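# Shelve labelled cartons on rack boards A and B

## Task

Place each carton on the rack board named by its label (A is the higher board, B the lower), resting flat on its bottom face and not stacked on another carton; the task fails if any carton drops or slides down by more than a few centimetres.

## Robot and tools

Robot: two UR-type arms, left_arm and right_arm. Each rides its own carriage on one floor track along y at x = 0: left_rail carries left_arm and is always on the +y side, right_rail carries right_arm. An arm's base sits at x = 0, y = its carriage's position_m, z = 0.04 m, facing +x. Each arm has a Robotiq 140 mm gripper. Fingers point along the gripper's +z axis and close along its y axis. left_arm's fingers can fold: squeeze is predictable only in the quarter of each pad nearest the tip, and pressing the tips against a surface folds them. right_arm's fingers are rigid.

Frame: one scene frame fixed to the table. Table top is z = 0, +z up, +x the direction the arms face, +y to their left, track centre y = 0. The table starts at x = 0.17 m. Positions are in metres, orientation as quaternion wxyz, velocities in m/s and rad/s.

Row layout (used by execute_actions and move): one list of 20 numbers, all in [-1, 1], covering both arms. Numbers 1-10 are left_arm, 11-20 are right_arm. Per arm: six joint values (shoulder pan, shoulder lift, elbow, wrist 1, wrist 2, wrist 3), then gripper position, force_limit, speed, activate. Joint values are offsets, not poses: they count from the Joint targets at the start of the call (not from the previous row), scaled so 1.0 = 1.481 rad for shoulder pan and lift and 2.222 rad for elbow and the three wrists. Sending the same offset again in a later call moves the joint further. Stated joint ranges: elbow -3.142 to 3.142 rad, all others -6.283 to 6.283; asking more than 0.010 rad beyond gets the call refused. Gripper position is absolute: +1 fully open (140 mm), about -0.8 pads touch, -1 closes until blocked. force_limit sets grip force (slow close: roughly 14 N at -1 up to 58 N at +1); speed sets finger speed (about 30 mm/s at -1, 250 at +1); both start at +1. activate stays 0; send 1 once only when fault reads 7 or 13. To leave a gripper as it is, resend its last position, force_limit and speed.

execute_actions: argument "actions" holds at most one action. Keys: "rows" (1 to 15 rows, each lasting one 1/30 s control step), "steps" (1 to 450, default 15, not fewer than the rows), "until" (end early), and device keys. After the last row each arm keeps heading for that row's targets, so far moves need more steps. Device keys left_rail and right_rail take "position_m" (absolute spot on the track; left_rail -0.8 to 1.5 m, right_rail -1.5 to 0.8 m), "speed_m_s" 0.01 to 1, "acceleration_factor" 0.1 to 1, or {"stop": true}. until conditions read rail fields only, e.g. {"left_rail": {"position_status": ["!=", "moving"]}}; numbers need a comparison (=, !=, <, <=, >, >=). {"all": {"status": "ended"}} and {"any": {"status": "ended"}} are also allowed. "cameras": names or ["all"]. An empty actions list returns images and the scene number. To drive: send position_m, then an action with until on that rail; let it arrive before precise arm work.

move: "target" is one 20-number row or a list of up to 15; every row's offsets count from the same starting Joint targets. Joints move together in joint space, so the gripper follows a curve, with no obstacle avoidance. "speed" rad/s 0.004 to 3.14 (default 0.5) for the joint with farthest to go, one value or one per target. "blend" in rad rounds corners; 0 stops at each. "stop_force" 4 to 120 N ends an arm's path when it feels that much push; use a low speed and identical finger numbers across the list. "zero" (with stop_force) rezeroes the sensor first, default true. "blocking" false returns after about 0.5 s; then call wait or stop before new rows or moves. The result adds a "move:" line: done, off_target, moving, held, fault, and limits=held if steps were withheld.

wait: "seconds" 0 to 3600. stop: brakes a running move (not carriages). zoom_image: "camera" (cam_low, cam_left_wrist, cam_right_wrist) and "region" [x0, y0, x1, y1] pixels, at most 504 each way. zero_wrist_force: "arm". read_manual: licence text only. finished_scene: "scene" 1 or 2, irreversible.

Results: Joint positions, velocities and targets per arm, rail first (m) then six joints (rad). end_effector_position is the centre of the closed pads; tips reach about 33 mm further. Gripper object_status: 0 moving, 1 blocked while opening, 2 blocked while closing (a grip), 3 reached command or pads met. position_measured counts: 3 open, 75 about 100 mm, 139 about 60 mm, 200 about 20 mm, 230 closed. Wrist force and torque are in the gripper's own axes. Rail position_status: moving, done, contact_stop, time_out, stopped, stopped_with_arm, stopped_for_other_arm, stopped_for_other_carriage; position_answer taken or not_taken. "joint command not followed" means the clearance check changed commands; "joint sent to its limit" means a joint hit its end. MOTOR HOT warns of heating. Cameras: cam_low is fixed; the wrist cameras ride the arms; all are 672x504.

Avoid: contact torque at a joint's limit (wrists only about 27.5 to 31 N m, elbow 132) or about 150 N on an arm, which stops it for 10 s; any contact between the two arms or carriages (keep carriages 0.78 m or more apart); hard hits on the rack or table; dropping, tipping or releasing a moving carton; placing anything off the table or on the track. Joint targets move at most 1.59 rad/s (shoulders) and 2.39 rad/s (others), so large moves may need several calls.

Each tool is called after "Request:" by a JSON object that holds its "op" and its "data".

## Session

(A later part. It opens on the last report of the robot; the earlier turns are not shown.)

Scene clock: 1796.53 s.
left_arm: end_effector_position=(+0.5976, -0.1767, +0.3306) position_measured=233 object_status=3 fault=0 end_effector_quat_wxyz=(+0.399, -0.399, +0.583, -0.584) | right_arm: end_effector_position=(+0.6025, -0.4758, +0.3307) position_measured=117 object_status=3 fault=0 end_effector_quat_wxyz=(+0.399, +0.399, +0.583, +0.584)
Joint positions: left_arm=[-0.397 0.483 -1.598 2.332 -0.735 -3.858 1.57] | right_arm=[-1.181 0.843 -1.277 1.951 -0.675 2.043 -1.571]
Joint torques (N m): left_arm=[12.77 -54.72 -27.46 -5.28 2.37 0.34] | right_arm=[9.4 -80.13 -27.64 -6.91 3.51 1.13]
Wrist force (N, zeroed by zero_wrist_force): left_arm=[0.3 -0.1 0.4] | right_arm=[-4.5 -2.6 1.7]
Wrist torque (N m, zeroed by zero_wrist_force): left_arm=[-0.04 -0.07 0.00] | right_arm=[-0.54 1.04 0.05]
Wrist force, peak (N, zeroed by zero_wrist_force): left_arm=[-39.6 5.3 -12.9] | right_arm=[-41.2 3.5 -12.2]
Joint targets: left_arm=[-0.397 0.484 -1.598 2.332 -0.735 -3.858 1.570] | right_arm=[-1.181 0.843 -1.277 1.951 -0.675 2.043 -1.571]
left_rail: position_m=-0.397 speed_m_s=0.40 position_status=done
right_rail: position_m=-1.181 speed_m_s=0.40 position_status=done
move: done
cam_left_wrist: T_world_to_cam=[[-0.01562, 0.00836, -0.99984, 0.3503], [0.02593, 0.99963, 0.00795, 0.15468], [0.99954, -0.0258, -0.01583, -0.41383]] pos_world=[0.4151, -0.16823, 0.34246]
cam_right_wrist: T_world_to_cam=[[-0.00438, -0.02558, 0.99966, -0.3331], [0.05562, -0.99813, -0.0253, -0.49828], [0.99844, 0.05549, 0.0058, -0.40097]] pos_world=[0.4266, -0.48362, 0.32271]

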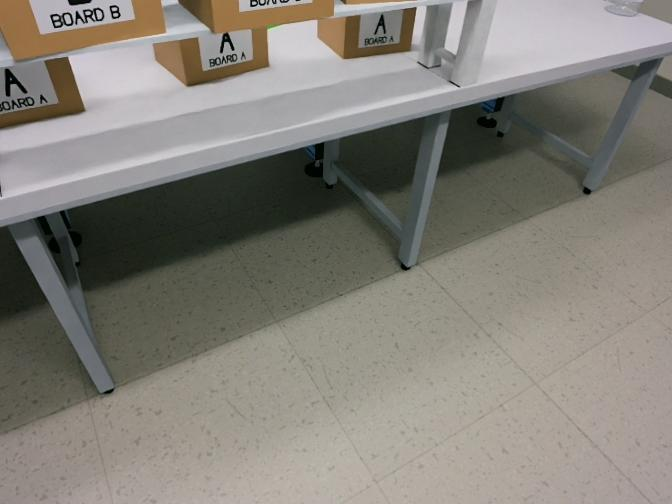

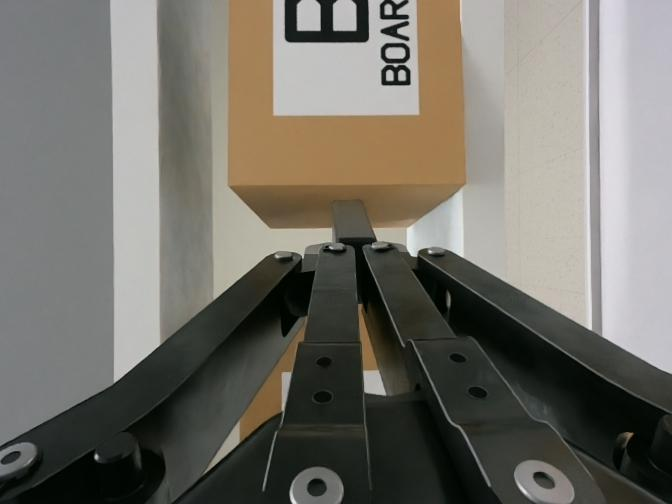

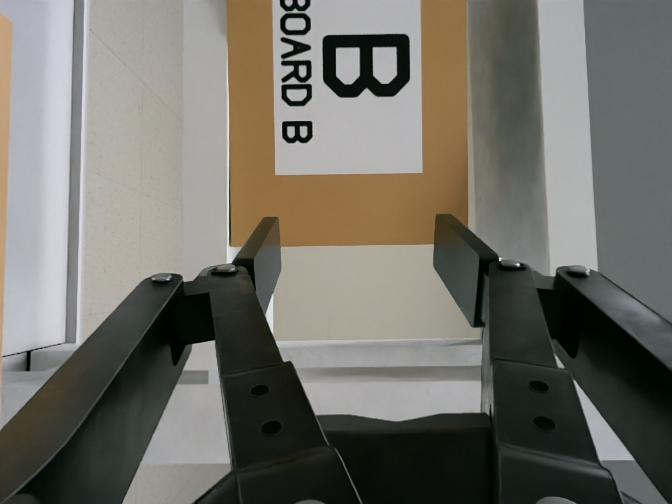

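Request:
{"op": "move", "data": {"target": [0,-0.3864,-0.0287,0.2867,0,0,-1,0,0,0, -0.3333,-0.6031,0.1428,0.2597,-0.2221,0,0.1,0,0,0], "speed": 0.5}}

Request:
{"op": "execute_actions", "data": {"actions": [{"left_rail":{"position_m":0.568},"steps":300,"until":{"all":{"status":"ended"}}}]}}

Request:
{"op": "execute_actions", "data": {"actions": [{"right_rail":{"position_m":-0.564},"steps":300,"until":{"all":{"status":"ended"}}}], "cameras": ["cam_left_wrist","cam_right_wrist"]}}

Scene clock: 1871.90 s.
left_arm: end_effector_position=(+0.4340, -0.2625, +0.5506) position_measured=233 object_status=3 fault=0 end_effector_quat_wxyz=(+0.399, -0.399, +0.583, -0.584) | right_arm: end_effector_position=(+0.4674, -0.8176, +0.5505) position_measured=117 object_status=3 fault=0 end_effector_quat_wxyz=(+0.399, +0.399, +0.584, +0.583)
Joint positions: left_arm=[-0.397 0.484 -2.17 2.269 -0.098 -3.858 1.57] | right_arm=[-1.181 0.35 -2.17 2.268 -0.098 1.55 -1.571]
Joint torques (N m): left_arm=[7.45 -20.42 -62.53 0.83 1.76 0.44] | right_arm=[-15.13 -5.45 -36.6 -0.04 -3.1 1.01]
Wrist force (N, zeroed by zero_wrist_force): left_arm=[-0.1 -0.3 0.2] | right_arm=[-5.0 -2.2 1.2]
Wrist torque (N m, zeroed by zero_wrist_force): left_arm=[-0.07 0.00 -0.02] | right_arm=[-0.53 1.16 -0.02]
Wrist force, peak (N, zeroed by zero_wrist_force): left_arm=[0.9 -1.5 -0.2] | right_arm=[-5.9 -3.2 1.6]
Joint targets: left_arm=[-0.397 0.484 -2.170 2.269 -0.098 -3.858 1.570] | right_arm=[-1.181 0.350 -2.170 2.269 -0.098 1.550 -1.571]
left_rail: position_m=-0.397 speed_m_s=0.40 position_status=done
right_rail: position_m=-1.181 speed_m_s=0.40 position_status=done
move: done

Scene clock: 1875.20 s.
left_arm: end_effector_position=(+0.4339, +0.7025, +0.5507) position_measured=233 object_status=3 fault=0 end_effector_quat_wxyz=(+0.399, -0.399, +0.583, -0.584) | right_arm: end_effector_position=(+0.4673, -0.8177, +0.5505) position_measured=117 object_status=3 fault=0 end_effector_quat_wxyz=(+0.399, +0.399, +0.584, +0.583)
Joint positions: left_arm=[0.568 0.484 -2.17 2.268 -0.098 -3.858 1.57] | right_arm=[-1.181 0.35 -2.17 2.269 -0.098 1.55 -1.571]
Joint torques (N m): left_arm=[-8.82 -8.21 -56.46 -0.26 -1.48 0.38] | right_arm=[-16.03 -8.34 -36.68 0.46 -2.8 0.8]
Wrist force (N, zeroed by zero_wrist_force): left_arm=[0.0 -0.2 0.6] | right_arm=[-4.6 -2.4 1.4]
Wrist torque (N m, zeroed by zero_wrist_force): left_arm=[-0.05 -0.02 -0.02] | right_arm=[-0.56 1.06 -0.02]
Wrist force, peak (N, zeroed by zero_wrist_force): left_arm=[2.2 -0.1 0.9] | right_arm=[-5.3 -2.7 1.4]
Joint targets: left_arm=[0.568 0.484 -2.170 2.269 -0.098 -3.858 1.570] | right_arm=[-1.181 0.350 -2.170 2.269 -0.098 1.550 -1.571]
Tool commands: left_gripper/position=-1.0 left_gripper/force_limit=+0.0 left_gripper/speed=+0.0 left_gripper/activate=+0.0 right_gripper/position=+0.1 right_gripper/force_limit=+0.0 right_gripper/speed=+0.0 right_gripper/activate=+0.0
left_rail: position_m=0.568 speed_m_s=0.40 position_status=done
right_rail: position_m=-1.181 speed_m_s=0.40 position_status=done

Scene clock: 1877.63 s.
left_arm: end_effector_position=(+0.4339, +0.7025, +0.5507) position_measured=233 object_status=3 fault=0 end_effector_quat_wxyz=(+0.399, -0.399, +0.583, -0.584) | right_arm: end_effector_position=(+0.4673, -0.2007, +0.5505) position_measured=117 object_status=3 fault=0 end_effector_quat_wxyz=(+0.399, +0.399, +0.584, +0.583)
Joint positions: left_arm=[0.568 0.484 -2.17 2.268 -0.098 -3.858 1.57] | right_arm=[-0.564 0.35 -2.17 2.269 -0.098 1.55 -1.571]
Joint torques (N m): left_arm=[-14.33 -4.15 -51.79 -1.38 -1.85 0.74] | right_arm=[-5.29 10.23 -44.94 -0.94 -1.96 0.87]
Wrist force (N, zeroed by zero_wrist_force): left_arm=[0.2 -0.1 0.5] | right_arm=[-5.2 -2.2 1.4]
Wrist torque (N m, zeroed by zero_wrist_force): left_arm=[-0.04 -0.05 -0.02] | right_arm=[-0.49 1.19 -0.02]
Wrist force, peak (N, zeroed by zero_wrist_force): left_arm=[-0.1 -0.6 0.6] | right_arm=[-6.5 -2.4 0.9]
Joint targets: left_arm=[0.568 0.484 -2.170 2.269 -0.098 -3.858 1.570] | right_arm=[-0.564 0.350 -2.170 2.269 -0.098 1.550 -1.571]
Tool commands: left_gripper/position=-1.0 left_gripper/force_limit=+0.0 left_gripper/speed=+0.0 left_gripper/activate=+0.0 right_gripper/position=+0.1 right_gripper/force_limit=+0.0 right_gripper/speed=+0.0 right_gripper/activate=+0.0
left_rail: position_m=0.568 speed_m_s=0.40 position_status=done
right_rail: position_m=-0.564 speed_m_s=0.40 position_status=done
cam_left_wrist: T_world_to_cam=[[-0.01633, 0.00797, -0.99984, 0.56111], [0.02593, 0.99964, 0.00755, -0.72148], [0.99953, -0.0258, -0.01653, -0.22374]] pos_world=[0.2515, 0.71097, 0.56276]
cam_right_wrist: T_world_to_cam=[[-0.00372, -0.02504, 0.99968, -0.54667], [0.0554, -0.99816, -0.02479, -0.21083], [0.99846, 0.05529, 0.0051, -0.28219]] pos_world=[0.29141, -0.20852, 0.54271]

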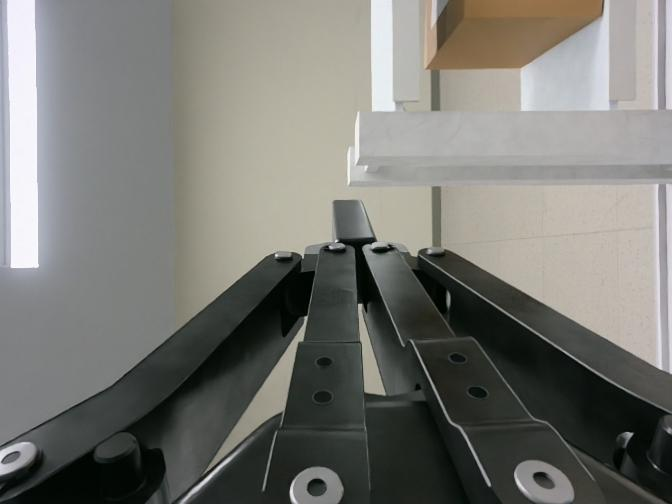

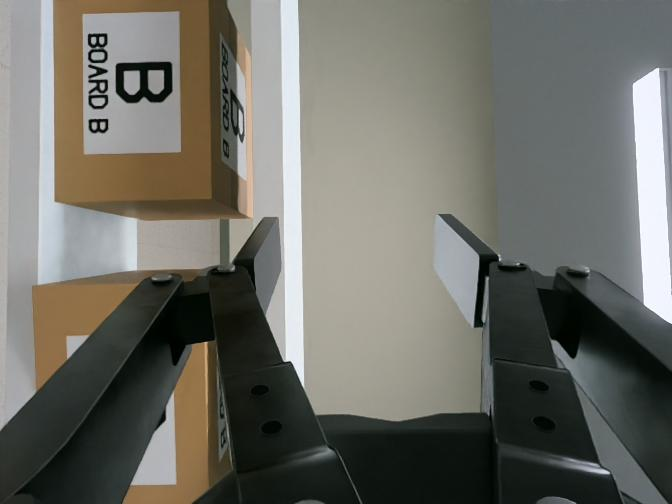

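Request:
{"op": "move", "data": {"target": [-1.0,0,0,0,-0.6665,0,-1,0,0,0, 0,0,0,0,0,0,0.1,0,0,0], "speed": 0.8}}

Request:
{"op": "zero_wrist_force", "data": {"arm": "right_arm"}}

Request:
{"op": "move", "data": {"target": [[-0.4578,0,0,0,-0.3050,0,-1,0,0,0, 0,0,0,0,0,0,0.1,0,0,0],[-0.4578,0.0620,0.1055,-0.1471,-0.3050,0,-1,0,0,0, 0,0.0620,0.1055,-0.1471,0,0,0.1,0,0,0],[-0.4578,0.1723,0.1648,-0.2798,-0.3050,0,-1,0,0,0, 0,0.1723,0.1648,-0.2798,0,0,0.1,0,0,0],[-0.4578,0.3703,0.2084,-0.4554,-0.3050,0,-1,0,0,0, 0,0.3703,0.2084,-0.4554,0,0,0.1,0,0,0],[-0.4578,0.5047,0.2209,-0.5575,-0.3050,0,-1,0,0,0, 0,0.5047,0.2209,-0.5575,0,0,0.1,0,0,0],[-0.4578,0.6535,0.2252,-0.6610,-0.3050,0,-1,0,0,0, 0,0.6535,0.2252,-0.6610,0,0,0.1,0,0,0]], "speed": [0.6,0.4,0.4,0.4,0.3,0.3], "blend": 0.02, "stop_force": 20, "cameras": ["cam_left_wrist","cam_right_wrist"]}}

Scene clock: 1903.30 s.
left_arm: end_effector_position=(+0.5847, +0.3516, +0.5507) position_measured=233 object_status=3 fault=0 end_effector_quat_wxyz=(+0.399, -0.399, +0.584, -0.584) | right_arm: end_effector_position=(+0.4673, -0.2007, +0.5505) position_measured=117 object_status=3 fault=0 end_effector_quat_wxyz=(+0.399, +0.399, +0.584, +0.583)
Joint positions: left_arm=[0.568 -0.998 -2.17 2.268 -0.098 -5.339 1.57] | right_arm=[-0.564 0.35 -2.17 2.269 -0.098 1.55 -1.571]
Joint torques (N m): left_arm=[-17.61 11.62 -42.93 -4.3 -2.65 0.84] | right_arm=[10.89 11.23 -51.39 -4.52 0.51 0.51]
Wrist force (N, zeroed by zero_wrist_force): left_arm=[-0.2 -0.1 0.4] | right_arm=[-5.0 -2.2 1.4]
Wrist torque (N m, zeroed by zero_wrist_force): left_arm=[-0.03 0.03 -0.01] | right_arm=[-0.50 1.16 -0.02]
Wrist force, peak (N, zeroed by zero_wrist_force): left_arm=[2.7 -0.2 -1.0] | right_arm=[-5.1 -3.0 1.4]
Joint targets: left_arm=[0.568 -0.998 -2.170 2.269 -0.098 -5.339 1.570] | right_arm=[-0.564 0.350 -2.170 2.269 -0.098 1.550 -1.571]
left_rail: position_m=0.568 speed_m_s=0.40 position_status=done
right_rail: position_m=-0.564 speed_m_s=0.40 position_status=done
move: done

Wrist force sensor zeroed.

Scene clock: 1910.00 s.
left_arm: end_effector_position=(+0.4671, +0.2041, +0.1009) position_measured=233 object_status=3 fault=0 end_effector_quat_wxyz=(+0.399, -0.399, +0.584, -0.584) | right_arm: end_effector_position=(+0.4674, -0.2006, +0.1009) position_measured=117 object_status=3 fault=0 end_effector_quat_wxyz=(+0.399, +0.399, +0.584, +0.583)
Joint positions: left_arm=[0.568 -1.676 -1.202 2.769 -1.567 -6.017 1.57] | right_arm=[-0.564 0.35 -1.202 2.769 -1.566 1.55 -1.571]
Joint torques (N m): left_arm=[-11.12 -16.41 10.22 -3.72 1.11 0.9] | right_arm=[7.14 -24.32 5.74 -7.83 2.84 0.61]
Wrist force (N, zeroed by zero_wrist_force): left_arm=[-0.1 0.1 0.2] | right_arm=[0.2 0.2 0.1]
Wrist torque (N m, zeroed by zero_wrist_force): left_arm=[0.03 0.00 0.01] | right_arm=[0.04 -0.04 0.00]
Wrist force, peak (N, zeroed by zero_wrist_force): left_arm=[0.3 -1.1 0.6] | right_arm=[0.5 -0.8 0.7]
Joint targets: left_arm=[0.568 -1.676 -1.202 2.769 -1.567 -6.017 1.570] | right_arm=[-0.564 0.350 -1.202 2.769 -1.566 1.550 -1.571]
left_rail: position_m=0.568 speed_m_s=0.40 position_status=done
right_rail: position_m=-0.564 speed_m_s=0.40 position_status=done
move: done
cam_left_wrist: T_world_to_cam=[[-0.01643, 0.00769, -0.99984, 0.11598], [0.02672, 0.99962, 0.00724, -0.22111], [0.99951, -0.0266, -0.01663, -0.27703]] pos_world=[0.2847, 0.21277, 0.11296]
cam_right_wrist: T_world_to_cam=[[-0.00392, -0.02505, 0.99968, -0.09705], [0.05541, -0.99816, -0.02479, -0.22188], [0.99846, 0.05529, 0.0053, -0.28002]] pos_world=[0.29151, -0.20842, 0.09301]

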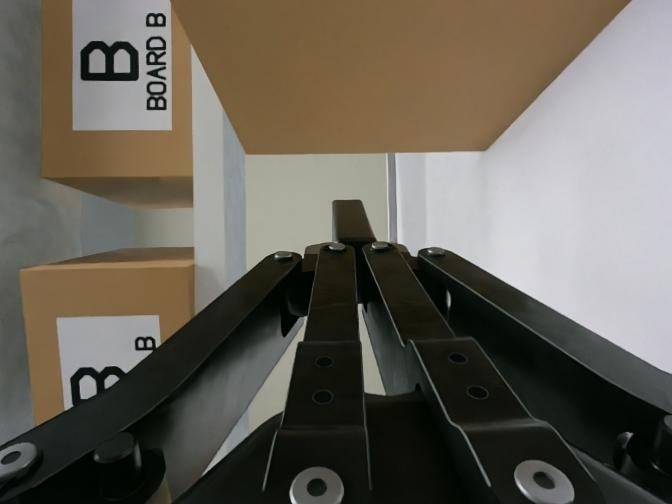

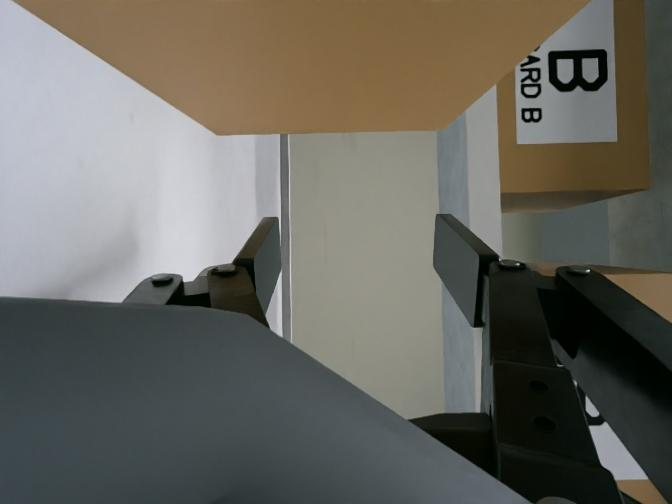

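Request:
{"op": "move", "data": {"target": [[0.0155,0.0088,-0.0502,0.0441,0.0103,0,-1,0,0,0, 0.1426,0.0088,-0.0502,0.0441,0.0951,0,0.1,0,0,0],[0.0182,0.0129,-0.0626,0.0539,0.0122,0,-1,0,0,0, 0.1714,0.0129,-0.0626,0.0539,0.1142,0,0.1,0,0,0]], "speed": [0.07,0.04], "blend": 0.01, "stop_force": 6, "cameras": ["cam_left_wrist","cam_right_wrist"]}}

Scene clock: 1929.90 s.
left_arm: end_effector_position=(+0.4673, +0.1454, +0.1010) position_measured=233 object_status=3 fault=0 end_effector_quat_wxyz=(+0.399, -0.399, +0.583, -0.584) | right_arm: end_effector_position=(+0.4678, -0.1392, +0.1011) position_measured=117 object_status=3 fault=0 end_effector_quat_wxyz=(+0.400, +0.399, +0.583, +0.584)
Joint positions: left_arm=[0.568 -1.653 -1.19 2.66 -1.471 -5.994 1.57] | right_arm=[-0.564 0.565 -1.189 2.655 -1.466 1.765 -1.571]
Joint torques (N m): left_arm=[-14.01 -64.77 4.38 -3.77 -1.71 0.98] | right_arm=[-12.92 -53.79 1.46 -7.4 -4.45 0.59]
Wrist force (N, zeroed by zero_wrist_force): left_arm=[-1.2 0.6 0.4] | right_arm=[-2.2 0.6 -0.3]
Wrist torque (N m, zeroed by zero_wrist_force): left_arm=[-0.03 0.02 0.02] | right_arm=[-0.02 -0.33 -0.08]
Wrist force, peak (N, zeroed by zero_wrist_force): left_arm=[-7.7 -3.1 -5.9] | right_arm=[-9.8 1.9 -8.0]
Joint targets: left_arm=[0.568 -1.653 -1.190 2.660 -1.471 -5.994 1.570] | right_arm=[-0.564 0.565 -1.189 2.655 -1.466 1.765 -1.571]
left_rail: position_m=0.568 speed_m_s=0.40 position_status=done
right_rail: position_m=-0.564 speed_m_s=0.40 position_status=done
move: contact (left_arm, right_arm); path passed 0 of 2 targets; left_arm: the elbow is farthest, 0.030 rad from its target; right_arm: the shoulder pan is farthest, 0.039 rad from its target
cam_left_wrist: T_world_to_cam=[[-0.01644, 0.00718, -0.99984, 0.11662], [0.02661, 0.99962, 0.00674, -0.16235], [0.99951, -0.02649, -0.01662, -0.2788]] pos_world=[0.2849, 0.15407, 0.11306]
cam_right_wrist: T_world_to_cam=[[-0.0044, -0.02538, 0.99967, -0.09552], [0.05532, -0.99815, -0.02509, -0.16056], [0.99846, 0.05519, 0.0058, -0.28388]] pos_world=[0.2919, -0.14702, 0.09311]

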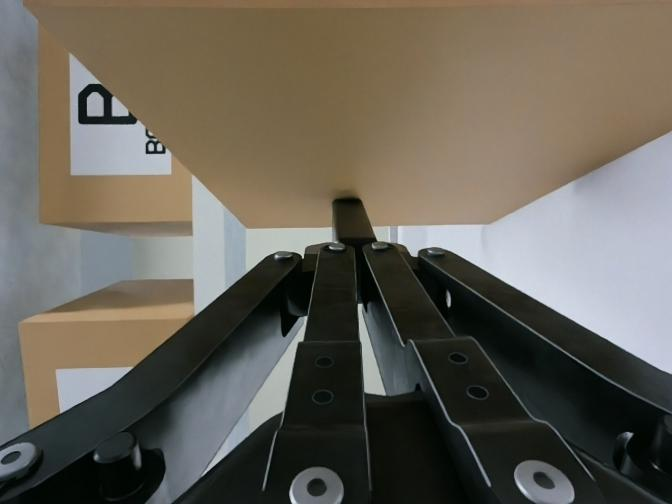

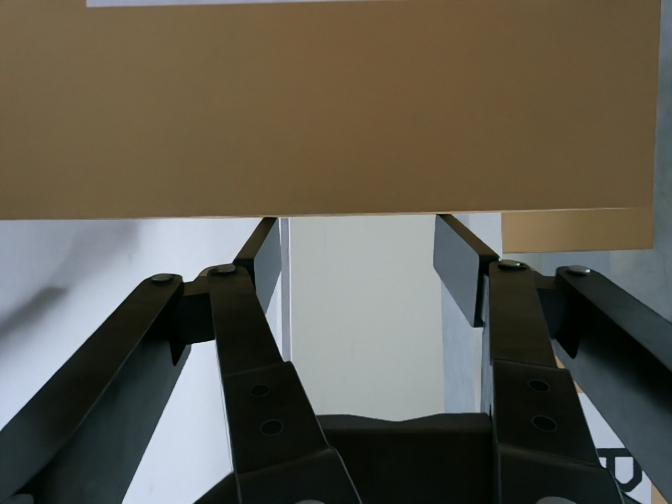

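Request:
{"op": "move", "data": {"target": [0.0010,0.0015,-0.00455,0.0036,0.0007,0,-1,0,0,0, 0,0,0,0,0,0,0.1,0,0,0], "speed": 0.006, "stop_force": 44, "zero": false}}

Scene clock: 1942.57 s.
left_arm: end_effector_position=(+0.4674, +0.1406, +0.1009) position_measured=233 object_status=3 fault=0 end_effector_quat_wxyz=(+0.399, -0.399, +0.583, -0.584) | right_arm: end_effector_position=(+0.4678, -0.1392, +0.1011) position_measured=117 object_status=3 fault=0 end_effector_quat_wxyz=(+0.400, +0.399, +0.583, +0.584)
Joint positions: left_arm=[0.568 -1.652 -1.188 2.651 -1.464 -5.993 1.57] | right_arm=[-0.564 0.565 -1.189 2.655 -1.466 1.765 -1.571]
Joint torques (N m): left_arm=[-24.6 -43.25 -22.58 -6.62 16.41 0.81] | right_arm=[6.57 -52.15 -18.86 -7.19 -6.56 0.41]
Wrist force (N, zeroed by zero_wrist_force): left_arm=[-38.6 -11.7 -13.5] | right_arm=[-24.9 5.3 -13.8]
Wrist torque (N m, zeroed by zero_wrist_force): left_arm=[0.34 -1.28 -0.15] | right_arm=[-0.01 -0.63 -0.16]
Wrist force, peak (N, zeroed by zero_wrist_force): left_arm=[-41.8 -11.7 -16.0] | right_arm=[-25.1 5.5 -14.1]
Joint targets: left_arm=[0.568 -1.652 -1.188 2.651 -1.464 -5.993 1.570] | right_arm=[-0.564 0.565 -1.189 2.655 -1.466 1.765 -1.571]
left_rail: position_m=0.568 speed_m_s=0.40 position_status=done
right_rail: position_m=-0.564 speed_m_s=0.40 position_status=done
move: contact (left_arm)

Request:
{"op": "move", "data": {"target": [[-0.0001,-0.0002,0.0007,-0.0005,-0.0001,0,-1,0,0,0, 0.0034,0.0005,-0.0015,0.0012,0.0023,0,0.1,0,0,0],[-0.0001,-0.0350,0.0004,0.0230,-0.0001,0,-1,0,0,0, 0.0034,-0.0343,-0.0018,0.0247,0.0023,0,0.1,0,0,0]], "speed": [0.008,0.05], "cameras": ["cam_left_wrist","cam_right_wrist"]}}

Scene clock: 1986.00 s.
left_arm: end_effector_position=(+0.4674, +0.1415, +0.1158) position_measured=233 object_status=3 fault=0 end_effector_quat_wxyz=(+0.399, -0.399, +0.583, -0.584) | right_arm: end_effector_position=(+0.4678, -0.1375, +0.1160) position_measured=117 object_status=3 fault=0 end_effector_quat_wxyz=(+0.400, +0.399, +0.583, +0.584)
Joint positions: left_arm=[0.568 -1.652 -1.239 2.651 -1.413 -5.993 1.57] | right_arm=[-0.564 0.57 -1.239 2.651 -1.412 1.77 -1.571]
Joint torques (N m): left_arm=[-25.2 -67.87 -48.25 -1.94 10.65 0.69] | right_arm=[26.55 -64.71 -33.47 -3.55 -5.15 0.25]
Wrist force (N, zeroed by zero_wrist_force): left_arm=[-34.8 9.6 -11.7] | right_arm=[-33.7 -10.4 -13.4]
Wrist torque (N m, zeroed by zero_wrist_force): left_arm=[-0.22 -1.19 0.15] | right_arm=[0.01 -0.86 -0.11]
Wrist force, peak (N, zeroed by zero_wrist_force): left_arm=[-38.7 -13.0 -14.1] | right_arm=[-43.9 9.6 -25.1]
Joint targets: left_arm=[0.568 -1.652 -1.239 2.651 -1.413 -5.993 1.570] | right_arm=[-0.564 0.570 -1.239 2.651 -1.411 1.770 -1.571]
left_rail: position_m=0.568 speed_m_s=0.40 position_status=done
right_rail: position_m=-0.564 speed_m_s=0.40 position_status=done
move: done
cam_left_wrist: T_world_to_cam=[[-0.01644, 0.00748, -0.99984, 0.1314], [0.02642, 0.99963, 0.00704, -0.15844], [0.99952, -0.0263, -0.01663, -0.27869]] pos_world=[0.2849, 0.15007, 0.12786]
cam_right_wrist: T_world_to_cam=[[-0.00431, -0.02527, 0.99967, -0.11038], [0.05532, -0.99816, -0.02499, -0.1584], [0.99846, 0.05519, 0.0057, -0.28415]] pos_world=[0.292, -0.14522, 0.10801]

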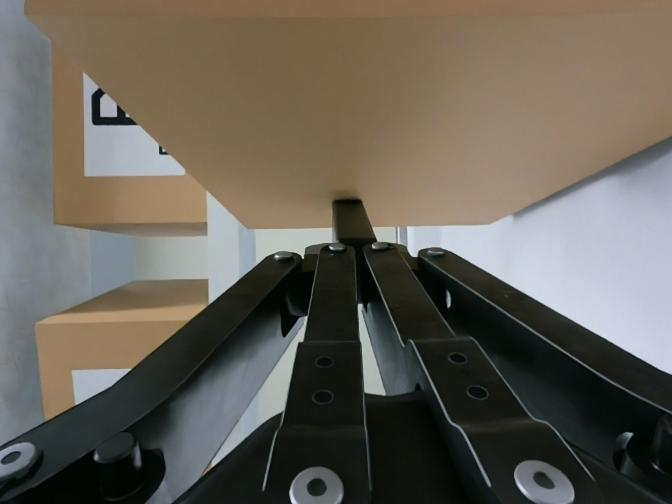

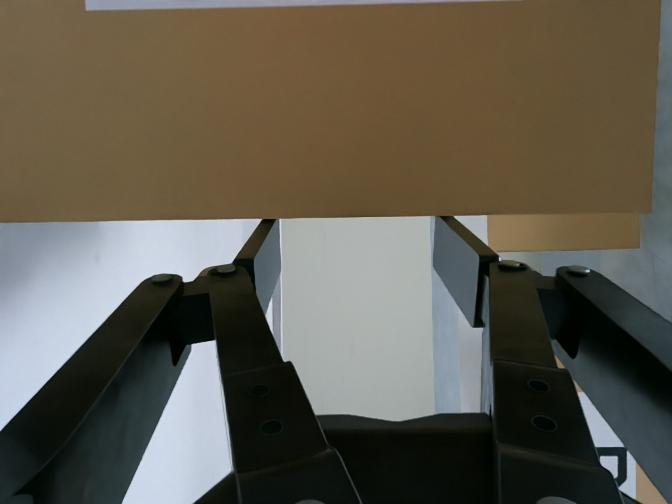

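Request:
{"op": "move", "data": {"target": [[0,-0.1012,-0.0049,0.0723,0,0,-1,0,0,0, 0.0008,-0.1012,-0.0049,0.0723,0.0005,0,0.1,0,0,0],[0,-0.2233,-0.0189,0.1678,0,0,-1,0,0,0, 0.0008,-0.2233,-0.0189,0.1678,0.0005,0,0.1,0,0,0],[0,-0.3246,-0.0408,0.2571,0,0,-1,0,0,0, 0.0008,-0.3246,-0.0408,0.2571,0.0005,0,0.1,0,0,0],[0,-0.4031,-0.0690,0.3377,0,0,-1,0,0,0, 0.0008,-0.4031,-0.0690,0.3377,0.0005,0,0.1,0,0,0]], "speed": 0.12, "blend": 0.02}}

Scene clock: 2009.57 s.
left_arm: end_effector_position=(+0.4674, +0.1411, +0.3409) position_measured=233 object_status=3 fault=0 end_effector_quat_wxyz=(+0.399, -0.399, +0.583, -0.584) | right_arm: end_effector_position=(+0.4676, -0.1371, +0.3414) position_measured=117 object_status=3 fault=0 end_effector_quat_wxyz=(+0.400, +0.399, +0.584, +0.584)
Joint positions: left_arm=[0.568 -1.652 -1.836 2.498 -0.662 -5.993 1.57] | right_arm=[-0.564 0.571 -1.836 2.497 -0.661 1.771 -1.571]
Joint torques (N m): left_arm=[-34.59 -35.19 -74.65 -1.83 17.94 0.3] | right_arm=[11.49 -30.03 -60.08 -4.08 -16.56 0.18]
Wrist force (N, zeroed by zero_wrist_force): left_arm=[-36.6 8.5 -12.3] | right_arm=[-35.7 -10.2 -14.3]
Wrist torque (N m, zeroed by zero_wrist_force): left_arm=[-0.28 -1.34 0.13] | right_arm=[0.07 -0.90 -0.26]
Wrist force, peak (N, zeroed by zero_wrist_force): left_arm=[-56.5 8.4 -19.2] | right_arm=[-55.7 -11.2 -21.5]
Joint targets: left_arm=[0.568 -1.652 -1.837 2.498 -0.662 -5.993 1.570] | right_arm=[-0.564 0.571 -1.837 2.497 -0.661 1.772 -1.571]
left_rail: position_m=0.568 speed_m_s=0.40 position_status=done
right_rail: position_m=-0.564 speed_m_s=0.40 position_status=done
move: done

Request:
{"op": "move", "data": {"target": [[0,-0.0578,-0.0331,0.0717,0,0,-1,0,0,0, 0,-0.0578,-0.0331,0.0717,0,0,0.1,0,0,0],[0,-0.0980,-0.0701,0.1355,0,0,-1,0,0,0, 0,-0.0980,-0.0701,0.1355,0,0,0.1,0,0,0],[0,-0.1239,-0.1104,0.1930,0,0,-1,0,0,0, 0,-0.1239,-0.1104,0.1930,0,0,0.1,0,0,0],[0,-0.1382,-0.1534,0.2455,0,0,-1,0,0,0, 0,-0.1382,-0.1534,0.2455,0,0,0.1,0,0,0],[0,-0.1426,-0.1875,0.2826,0,0,-1,0,0,0, 0,-0.1426,-0.1875,0.2826,0,0,0.1,0,0,0]], "speed": 0.12, "blend": 0.02, "cameras": ["cam_left_wrist","cam_right_wrist"]}}

Scene clock: 2023.10 s.
left_arm: end_effector_position=(+0.4674, +0.1412, +0.6258) position_measured=233 object_status=3 fault=0 end_effector_quat_wxyz=(+0.399, -0.399, +0.583, -0.584) | right_arm: end_effector_position=(+0.4672, -0.1374, +0.6264) position_measured=117 object_status=3 fault=0 end_effector_quat_wxyz=(+0.400, +0.399, +0.584, +0.584)
Joint positions: left_arm=[0.568 -1.652 -2.048 2.082 -0.034 -5.993 1.57] | right_arm=[-0.564 0.571 -2.048 2.081 -0.033 1.772 -1.571]
Joint torques (N m): left_arm=[-14.77 -13.39 -73.33 -2.09 16.77 0.94] | right_arm=[26.98 -16.63 -64.27 -3.84 -6.34 0.48]
Wrist force (N, zeroed by zero_wrist_force): left_arm=[-36.4 8.6 -12.5] | right_arm=[-35.3 -10.8 -14.4]
Wrist torque (N m, zeroed by zero_wrist_force): left_arm=[-0.30 -1.30 0.13] | right_arm=[-0.03 -0.93 -0.23]
Wrist force, peak (N, zeroed by zero_wrist_force): left_arm=[-52.9 9.5 -17.8] | right_arm=[-52.4 -11.5 -20.2]
Joint targets: left_arm=[0.568 -1.652 -2.048 2.082 -0.034 -5.993 1.570] | right_arm=[-0.564 0.571 -2.048 2.081 -0.033 1.772 -1.571]
left_rail: position_m=0.568 speed_m_s=0.40 position_status=done
right_rail: position_m=-0.564 speed_m_s=0.40 position_status=done
move: done
cam_left_wrist: T_world_to_cam=[[-0.01644, 0.00748, -0.99984, 0.64132], [0.02642, 0.99963, 0.00705, -0.16173], [0.99952, -0.0263, -0.01663, -0.27022]] pos_world=[0.2849, 0.14977, 0.63786]
cam_right_wrist: T_world_to_cam=[[-0.00431, -0.02527, 0.99967, -0.62062], [0.05542, -0.99815, -0.02499, -0.14564], [0.99845, 0.05529, 0.0057, -0.28645]] pos_world=[0.2914, -0.14522, 0.61841]

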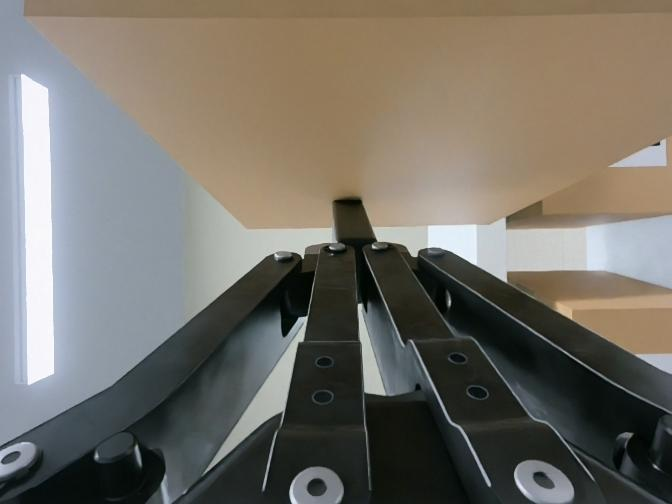

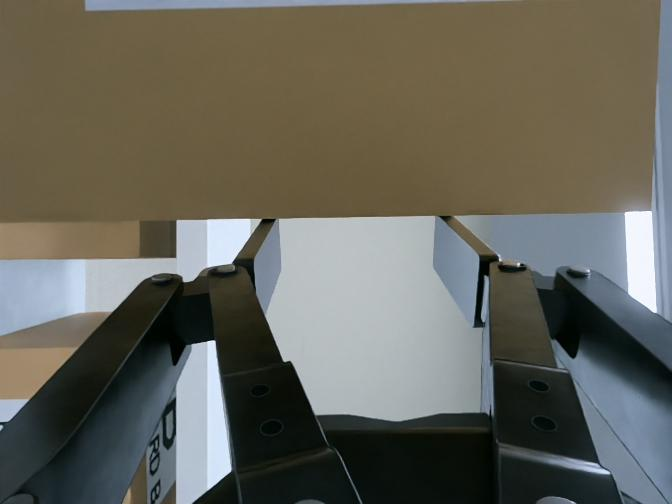

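Request:
{"op": "move", "data": {"target": [[0.11818,0.03946,-0.01423,-0.01207,0.07877,0,-1,0,0,0, -0.05898,0.03946,-0.01378,-0.01252,-0.03931,0,0.1,0,0,0],[0.22280,0.08377,-0.03180,-0.02403,0.14850,0,-1,0,0,0, -0.10506,0.08377,-0.03135,-0.02448,-0.07002,0,0.1,0,0,0],[0.31348,0.13178,-0.05305,-0.03479,0.20894,0,-1,0,0,0, -0.14120,0.13178,-0.05260,-0.03524,-0.09411,0,0.1,0,0,0]], "speed": 0.08, "blend": 0.005}}

Scene clock: 2060.60 s.
left_arm: end_effector_position=(+0.6274, +0.1406, +0.6261) position_measured=233 object_status=3 fault=0 end_effector_quat_wxyz=(+0.399, -0.399, +0.583, -0.584) | right_arm: end_effector_position=(+0.6276, -0.1370, +0.6261) position_measured=117 object_status=3 fault=0 end_effector_quat_wxyz=(+0.400, +0.399, +0.584, +0.584)
Joint positions: left_arm=[0.568 -1.188 -1.853 1.964 -0.112 -5.529 1.57] | right_arm=[-0.564 0.362 -1.853 1.964 -0.111 1.563 -1.571]
Joint torques (N m): left_arm=[-11.08 8.35 -76.9 -14.22 23.53 1.22] | right_arm=[12.56 -13.75 -66.11 -16.51 -22.3 -0.03]
Wrist force (N, zeroed by zero_wrist_force): left_arm=[-41.9 7.0 -14.2] | right_arm=[-39.9 -11.4 -16.5]
Wrist torque (N m, zeroed by zero_wrist_force): left_arm=[-0.23 -1.43 0.10] | right_arm=[0.27 -1.19 -0.60]
Wrist force, peak (N, zeroed by zero_wrist_force): left_arm=[-55.0 9.0 -18.3] | right_arm=[-53.7 -11.7 -21.3]
Joint targets: left_arm=[0.568 -1.188 -1.853 1.964 -0.112 -5.529 1.570] | right_arm=[-0.564 0.362 -1.853 1.964 -0.111 1.562 -1.571]
left_rail: position_m=0.568 speed_m_s=0.40 position_status=done
right_rail: position_m=-0.564 speed_m_s=0.40 position_status=done
move: done

Request:
{"op": "move", "data": {"target": [[0.07775,0.05020,-0.02470,-0.00875,0.05182,0,-1,0,0,0, -0.02871,0.05020,-0.02470,-0.00875,-0.01913,0,0.1,0,0,0],[0.14418,0.10167,-0.05274,-0.01502,0.09610,0,-1,0,0,0, -0.05185,0.10167,-0.05274,-0.01502,-0.03456,0,0.1,0,0,0],[0.20101,0.15387,-0.08402,-0.01853,0.13398,0,-1,0,0,0, -0.07081,0.15387,-0.08402,-0.01853,-0.04719,0,0.1,0,0,0]], "speed": 0.08, "blend": 0.005, "cameras": ["cam_left_wrist","cam_right_wrist"]}}

Scene clock: 2073.23 s.
left_arm: end_effector_position=(+0.7874, +0.1406, +0.6260) position_measured=233 object_status=3 fault=0 end_effector_quat_wxyz=(+0.399, -0.399, +0.583, -0.584) | right_arm: end_effector_position=(+0.7875, -0.1370, +0.6260) position_measured=117 object_status=3 fault=0 end_effector_quat_wxyz=(+0.400, +0.399, +0.584, +0.584)
Joint positions: left_arm=[0.568 -0.89 -1.625 1.777 -0.153 -5.231 1.57] | right_arm=[-0.564 0.257 -1.625 1.777 -0.153 1.458 -1.571]
Joint torques (N m): left_arm=[-22.76 -18.77 -77.37 -13.86 21.81 0.83] | right_arm=[22.49 -43.09 -64.5 -16.03 -22.3 0.11]
Wrist force (N, zeroed by zero_wrist_force): left_arm=[-40.8 6.4 -14.0] | right_arm=[-39.5 -13.1 -16.3]
Wrist torque (N m, zeroed by zero_wrist_force): left_arm=[-0.24 -1.50 0.10] | right_arm=[0.24 -1.09 -0.77]
Wrist force, peak (N, zeroed by zero_wrist_force): left_arm=[-51.1 7.5 -16.8] | right_arm=[-49.7 -12.7 -19.6]
Joint targets: left_arm=[0.568 -0.890 -1.625 1.777 -0.153 -5.231 1.570] | right_arm=[-0.564 0.257 -1.625 1.777 -0.153 1.458 -1.571]
left_rail: position_m=0.568 speed_m_s=0.40 position_status=done
right_rail: position_m=-0.564 speed_m_s=0.40 position_status=done
move: done
cam_left_wrist: T_world_to_cam=[[-0.01613, 0.00767, -0.99984, 0.64658], [0.02632, 0.99963, 0.00725, -0.16966], [0.99952, -0.0262, -0.01633, -0.59039]] pos_world=[0.605, 0.14917, 0.63806]
cam_right_wrist: T_world_to_cam=[[-0.00422, -0.02516, 0.99967, -0.61887], [0.05532, -0.99816, -0.02489, -0.1629], [0.99846, 0.05519, 0.0056, -0.60614]] pos_world=[0.6116, -0.14472, 0.61801]

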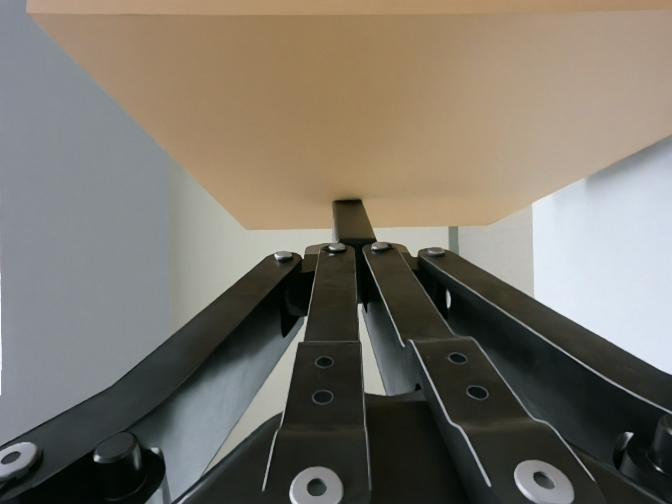

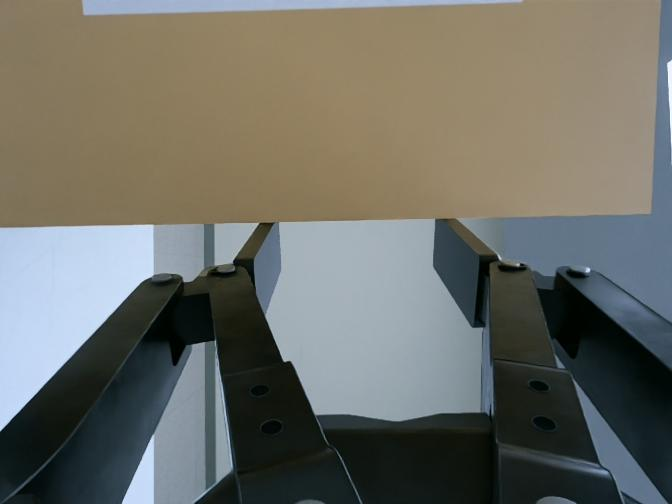

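Request:
{"op": "move", "data": {"target": [0,0.01112,0.03311,-0.04053,0,0,-1,0,0,0, 0,0.01112,0.03311,-0.04053,0,0,0.1,0,0,0], "speed": 0.02, "stop_force": 10, "cameras": ["cam_left_wrist","cam_right_wrist"]}}

Scene clock: 2085.30 s.
left_arm: end_effector_position=(+0.7878, +0.1404, +0.5848) position_measured=233 object_status=3 fault=0 end_effector_quat_wxyz=(+0.399, -0.399, +0.583, -0.584) | right_arm: end_effector_position=(+0.7880, -0.1369, +0.5845) position_measured=117 object_status=3 fault=0 end_effector_quat_wxyz=(+0.400, +0.399, +0.583, +0.584)
Joint positions: left_arm=[0.568 -0.89 -1.611 1.838 -0.227 -5.231 1.57] | right_arm=[-0.564 0.257 -1.611 1.838 -0.228 1.458 -1.571]
Joint torques (N m): left_arm=[-37.53 -54.14 -69.94 -1.82 22.1 1.21] | right_arm=[33.11 -57.85 -58.35 -2.52 -20.55 -0.29]
Wrist force (N, zeroed by zero_wrist_force): left_arm=[-45.0 -1.6 -14.9] | right_arm=[-43.3 -4.4 -18.3]
Wrist torque (N m, zeroed by zero_wrist_force): left_arm=[-0.04 -1.62 -0.01] | right_arm=[1.18 -1.15 -0.20]
Wrist force, peak (N, zeroed by zero_wrist_force): left_arm=[-46.2 6.1 -15.7] | right_arm=[-44.9 -14.5 -17.9]
Joint targets: left_arm=[0.568 -0.890 -1.611 1.838 -0.227 -5.231 1.570] | right_arm=[-0.564 0.257 -1.611 1.838 -0.228 1.458 -1.571]
left_rail: position_m=0.568 speed_m_s=0.40 position_status=done
right_rail: position_m=-0.564 speed_m_s=0.40 position_status=done
move: contact (left_arm, right_arm); left_arm: the wrist 1 is farthest, 0.016 rad from its target; right_arm: the wrist 1 is farthest, 0.015 rad from its target
cam_left_wrist: T_world_to_cam=[[-0.01594, 0.00747, -0.99984, 0.6052], [0.02621, 0.99963, 0.00705, -0.16899], [0.99953, -0.0261, -0.01613, -0.5915]] pos_world=[0.6053, 0.14897, 0.59676]
cam_right_wrist: T_world_to_cam=[[-0.00451, -0.02528, 0.99967, -0.57722], [0.05522, -0.99816, -0.02499, -0.16385], [0.99846, 0.05509, 0.0059, -0.60659]] pos_world=[0.6121, -0.14472, 0.57651]

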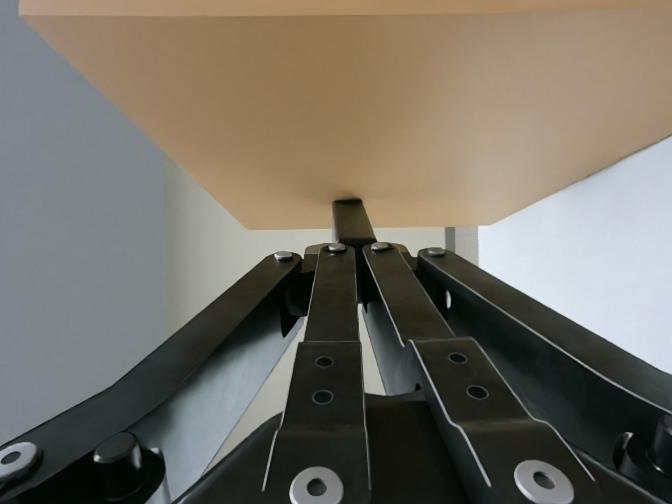

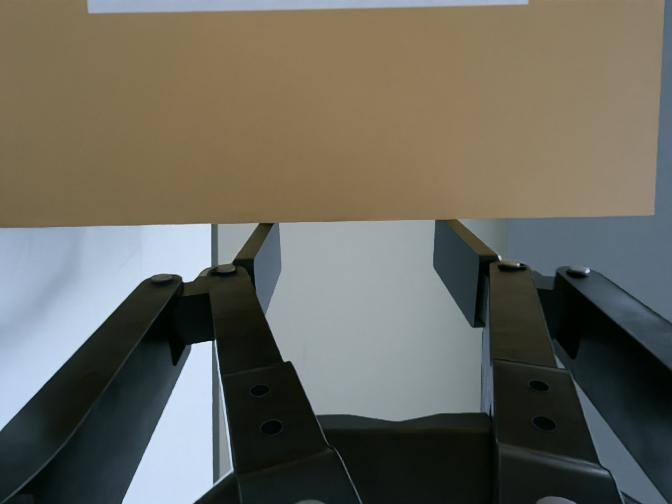

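Request:
{"op": "move", "data": {"target": [[0.0280,-0.0213,0.0130,0.0014,0.0187,0,-1,0,0,0, -0.0423,-0.0213,0.0130,0.0014,-0.0282,0,0.1,0,0,0],[-0.1019,-0.1350,0.0759,0.0143,-0.0679,0,-1,0,0,0, -0.0073,-0.1350,0.0759,0.0143,-0.0049,0,0.1,0,0,0],[-0.2882,-0.2470,0.1248,0.0401,-0.1921,0,-1,0,0,0, 0.0498,-0.2470,0.1248,0.0401,0.0332,0,0.1,0,0,0]], "speed": [0.03,0.25,0.3], "cameras": ["cam_low","cam_left_wrist","cam_right_wrist"]}}

Scene clock: 2109.33 s.
left_arm: end_effector_position=(+0.5674, +0.1745, +0.5850) position_measured=233 object_status=3 fault=0 end_effector_quat_wxyz=(+0.399, -0.399, +0.584, -0.584) | right_arm: end_effector_position=(+0.5674, -0.1707, +0.5848) position_measured=117 object_status=3 fault=0 end_effector_quat_wxyz=(+0.400, +0.399, +0.584, +0.583)
Joint positions: left_arm=[0.568 -1.317 -1.977 2.115 -0.138 -5.658 1.57] | right_arm=[-0.564 0.331 -1.977 2.115 -0.139 1.531 -1.571]
Joint torques (N m): left_arm=[-13.65 -35.96 -39.17 1.43 -2.57 1.05] | right_arm=[12.33 -23.67 -36.86 0.54 3.65 -0.08]
Wrist force (N, zeroed by zero_wrist_force): left_arm=[0.2 -0.2 0.2] | right_arm=[2.1 -2.3 -0.3]
Wrist torque (N m, zeroed by zero_wrist_force): left_arm=[-0.05 -0.06 -0.01] | right_arm=[-0.49 -0.51 -0.01]
Wrist force, peak (N, zeroed by zero_wrist_force): left_arm=[-45.4 -1.8 -15.1] | right_arm=[-43.8 -4.9 -18.4]
Joint targets: left_arm=[0.568 -1.317 -1.977 2.115 -0.138 -5.658 1.570] | right_arm=[-0.564 0.331 -1.977 2.115 -0.139 1.531 -1.571]
left_rail: position_m=0.568 speed_m_s=0.40 position_status=done
right_rail: position_m=-0.564 speed_m_s=0.40 position_status=done
move: done
cam_left_wrist: T_world_to_cam=[[-0.01633, 0.00778, -0.99984, 0.60183], [0.02632, 0.99963, 0.00735, -0.19752], [0.99952, -0.0262, -0.01653, -0.37015]] pos_world=[0.385, 0.18307, 0.59706]
cam_right_wrist: T_world_to_cam=[[-0.00402, -0.02515, 0.99968, -0.57964], [0.05521, -0.99816, -0.02489, -0.18545], [0.99847, 0.05509, 0.0054, -0.38418]] pos_world=[0.3915, -0.17852, 0.57691]

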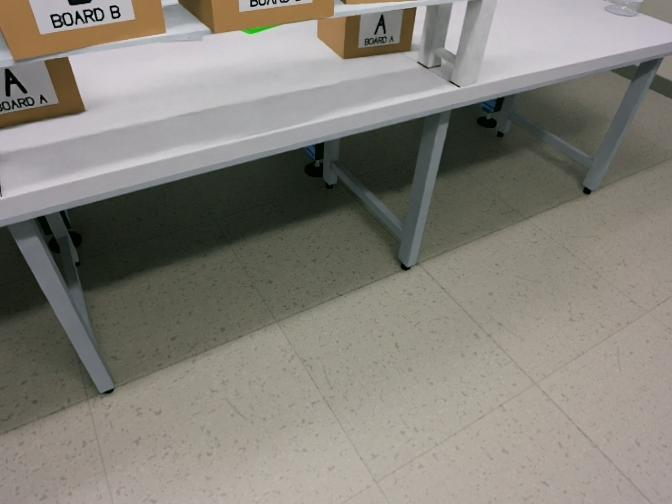

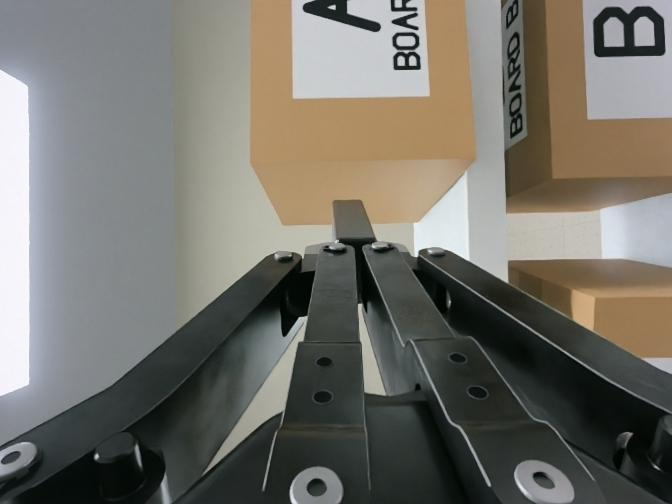

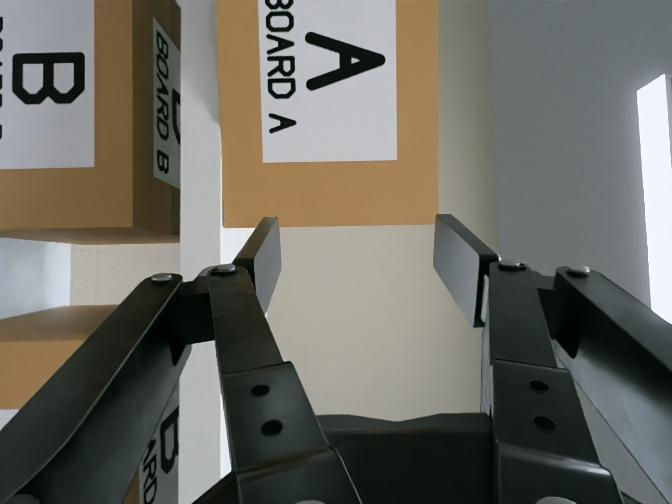

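Request:
{"op": "execute_actions", "data": {"actions": []}}

Scene clock: 2171.63 s.
left_arm: end_effector_position=(+0.5673, +0.1745, +0.5850) position_measured=233 object_status=3 fault=0 end_effector_quat_wxyz=(+0.399, -0.399, +0.584, -0.584) | right_arm: end_effector_position=(+0.5673, -0.1707, +0.5848) position_measured=117 object_status=3 fault=0 end_effector_quat_wxyz=(+0.400, +0.399, +0.584, +0.583)
Joint positions: left_arm=[0.568 -1.317 -1.977 2.115 -0.138 -5.658 1.57] | right_arm=[-0.564 0.331 -1.977 2.115 -0.139 1.531 -1.571]
Joint velocities: within noise
Joint torques (N m): left_arm=[-14.83 -31.95 -38.72 1.16 -2.54 0.77] | right_arm=[10.83 -24.44 -35.91 0.63 3.49 0.02]
Wrist force (N, zeroed by zero_wrist_force): left_arm=[0.1 -0.5 0.6] | right_arm=[2.3 -2.5 -0.2]
Wrist torque (N m, zeroed by zero_wrist_force): left_arm=[-0.11 -0.05 -0.01] | right_arm=[-0.53 -0.54 -0.02]
Wrist force, peak (N, zeroed by zero_wrist_force): left_arm=[0.0 -0.5 0.7] | right_arm=[2.2 -2.9 -0.1]
Joint targets: left_arm=[0.568 -1.317 -1.977 2.115 -0.138 -5.658 1.570] | right_arm=[-0.564 0.331 -1.977 2.115 -0.139 1.531 -1.571]
Tool commands: left_gripper/position=-1.0 left_gripper/force_limit=+0.0 left_gripper/speed=+0.0 left_gripper/activate=+0.0 right_gripper/position=+0.1 right_gripper/force_limit=+0.0 right_gripper/speed=+0.0 right_gripper/activate=+0.0
left_rail: position_m=0.568 speed_m_s=0.40 position_status=done
right_rail: position_m=-0.564 speed_m_s=0.40 position_status=done
camera_calibration:
cam_left_wrist: T_world_to_cam=[[-0.01633, 0.00778, -0.99984, 0.60183], [0.02632, 0.99963, 0.00735, -0.19752], [0.99952, -0.0262, -0.01653, -0.37005]] pos_world=[0.3849, 0.18307, 0.59706]
cam_right_wrist: T_world_to_cam=[[-0.00402, -0.02515, 0.99968, -0.57964], [0.05521, -0.99816, -0.02489, -0.18545], [0.99847, 0.05509, 0.0054, -0.38418]] pos_world=[0.3915, -0.17852, 0.57691]

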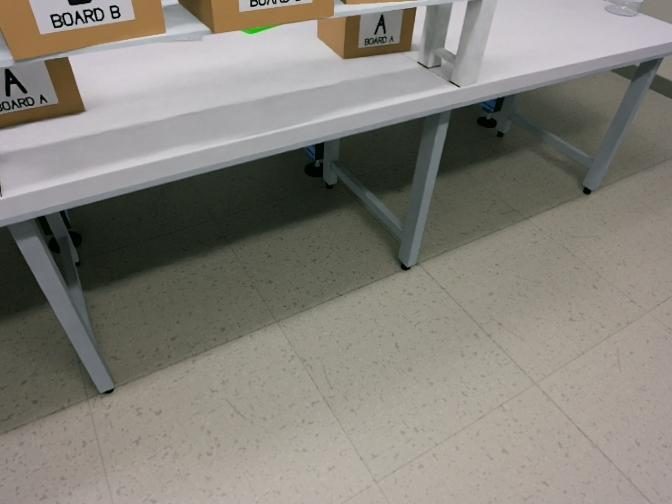

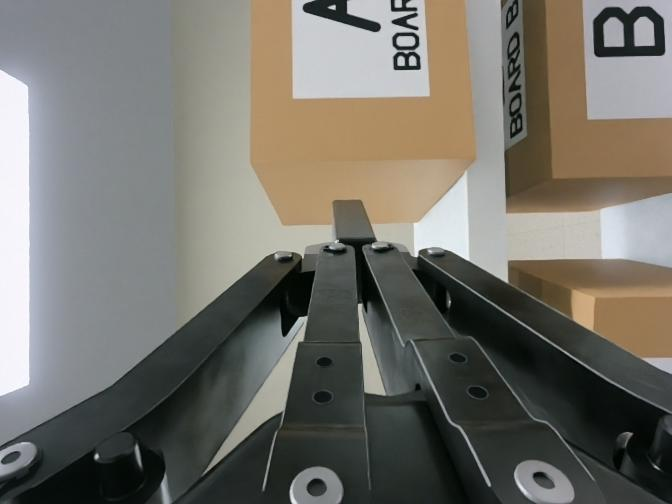

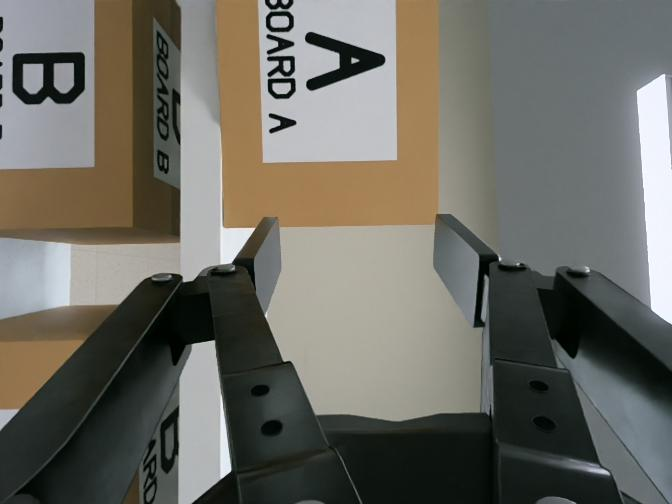

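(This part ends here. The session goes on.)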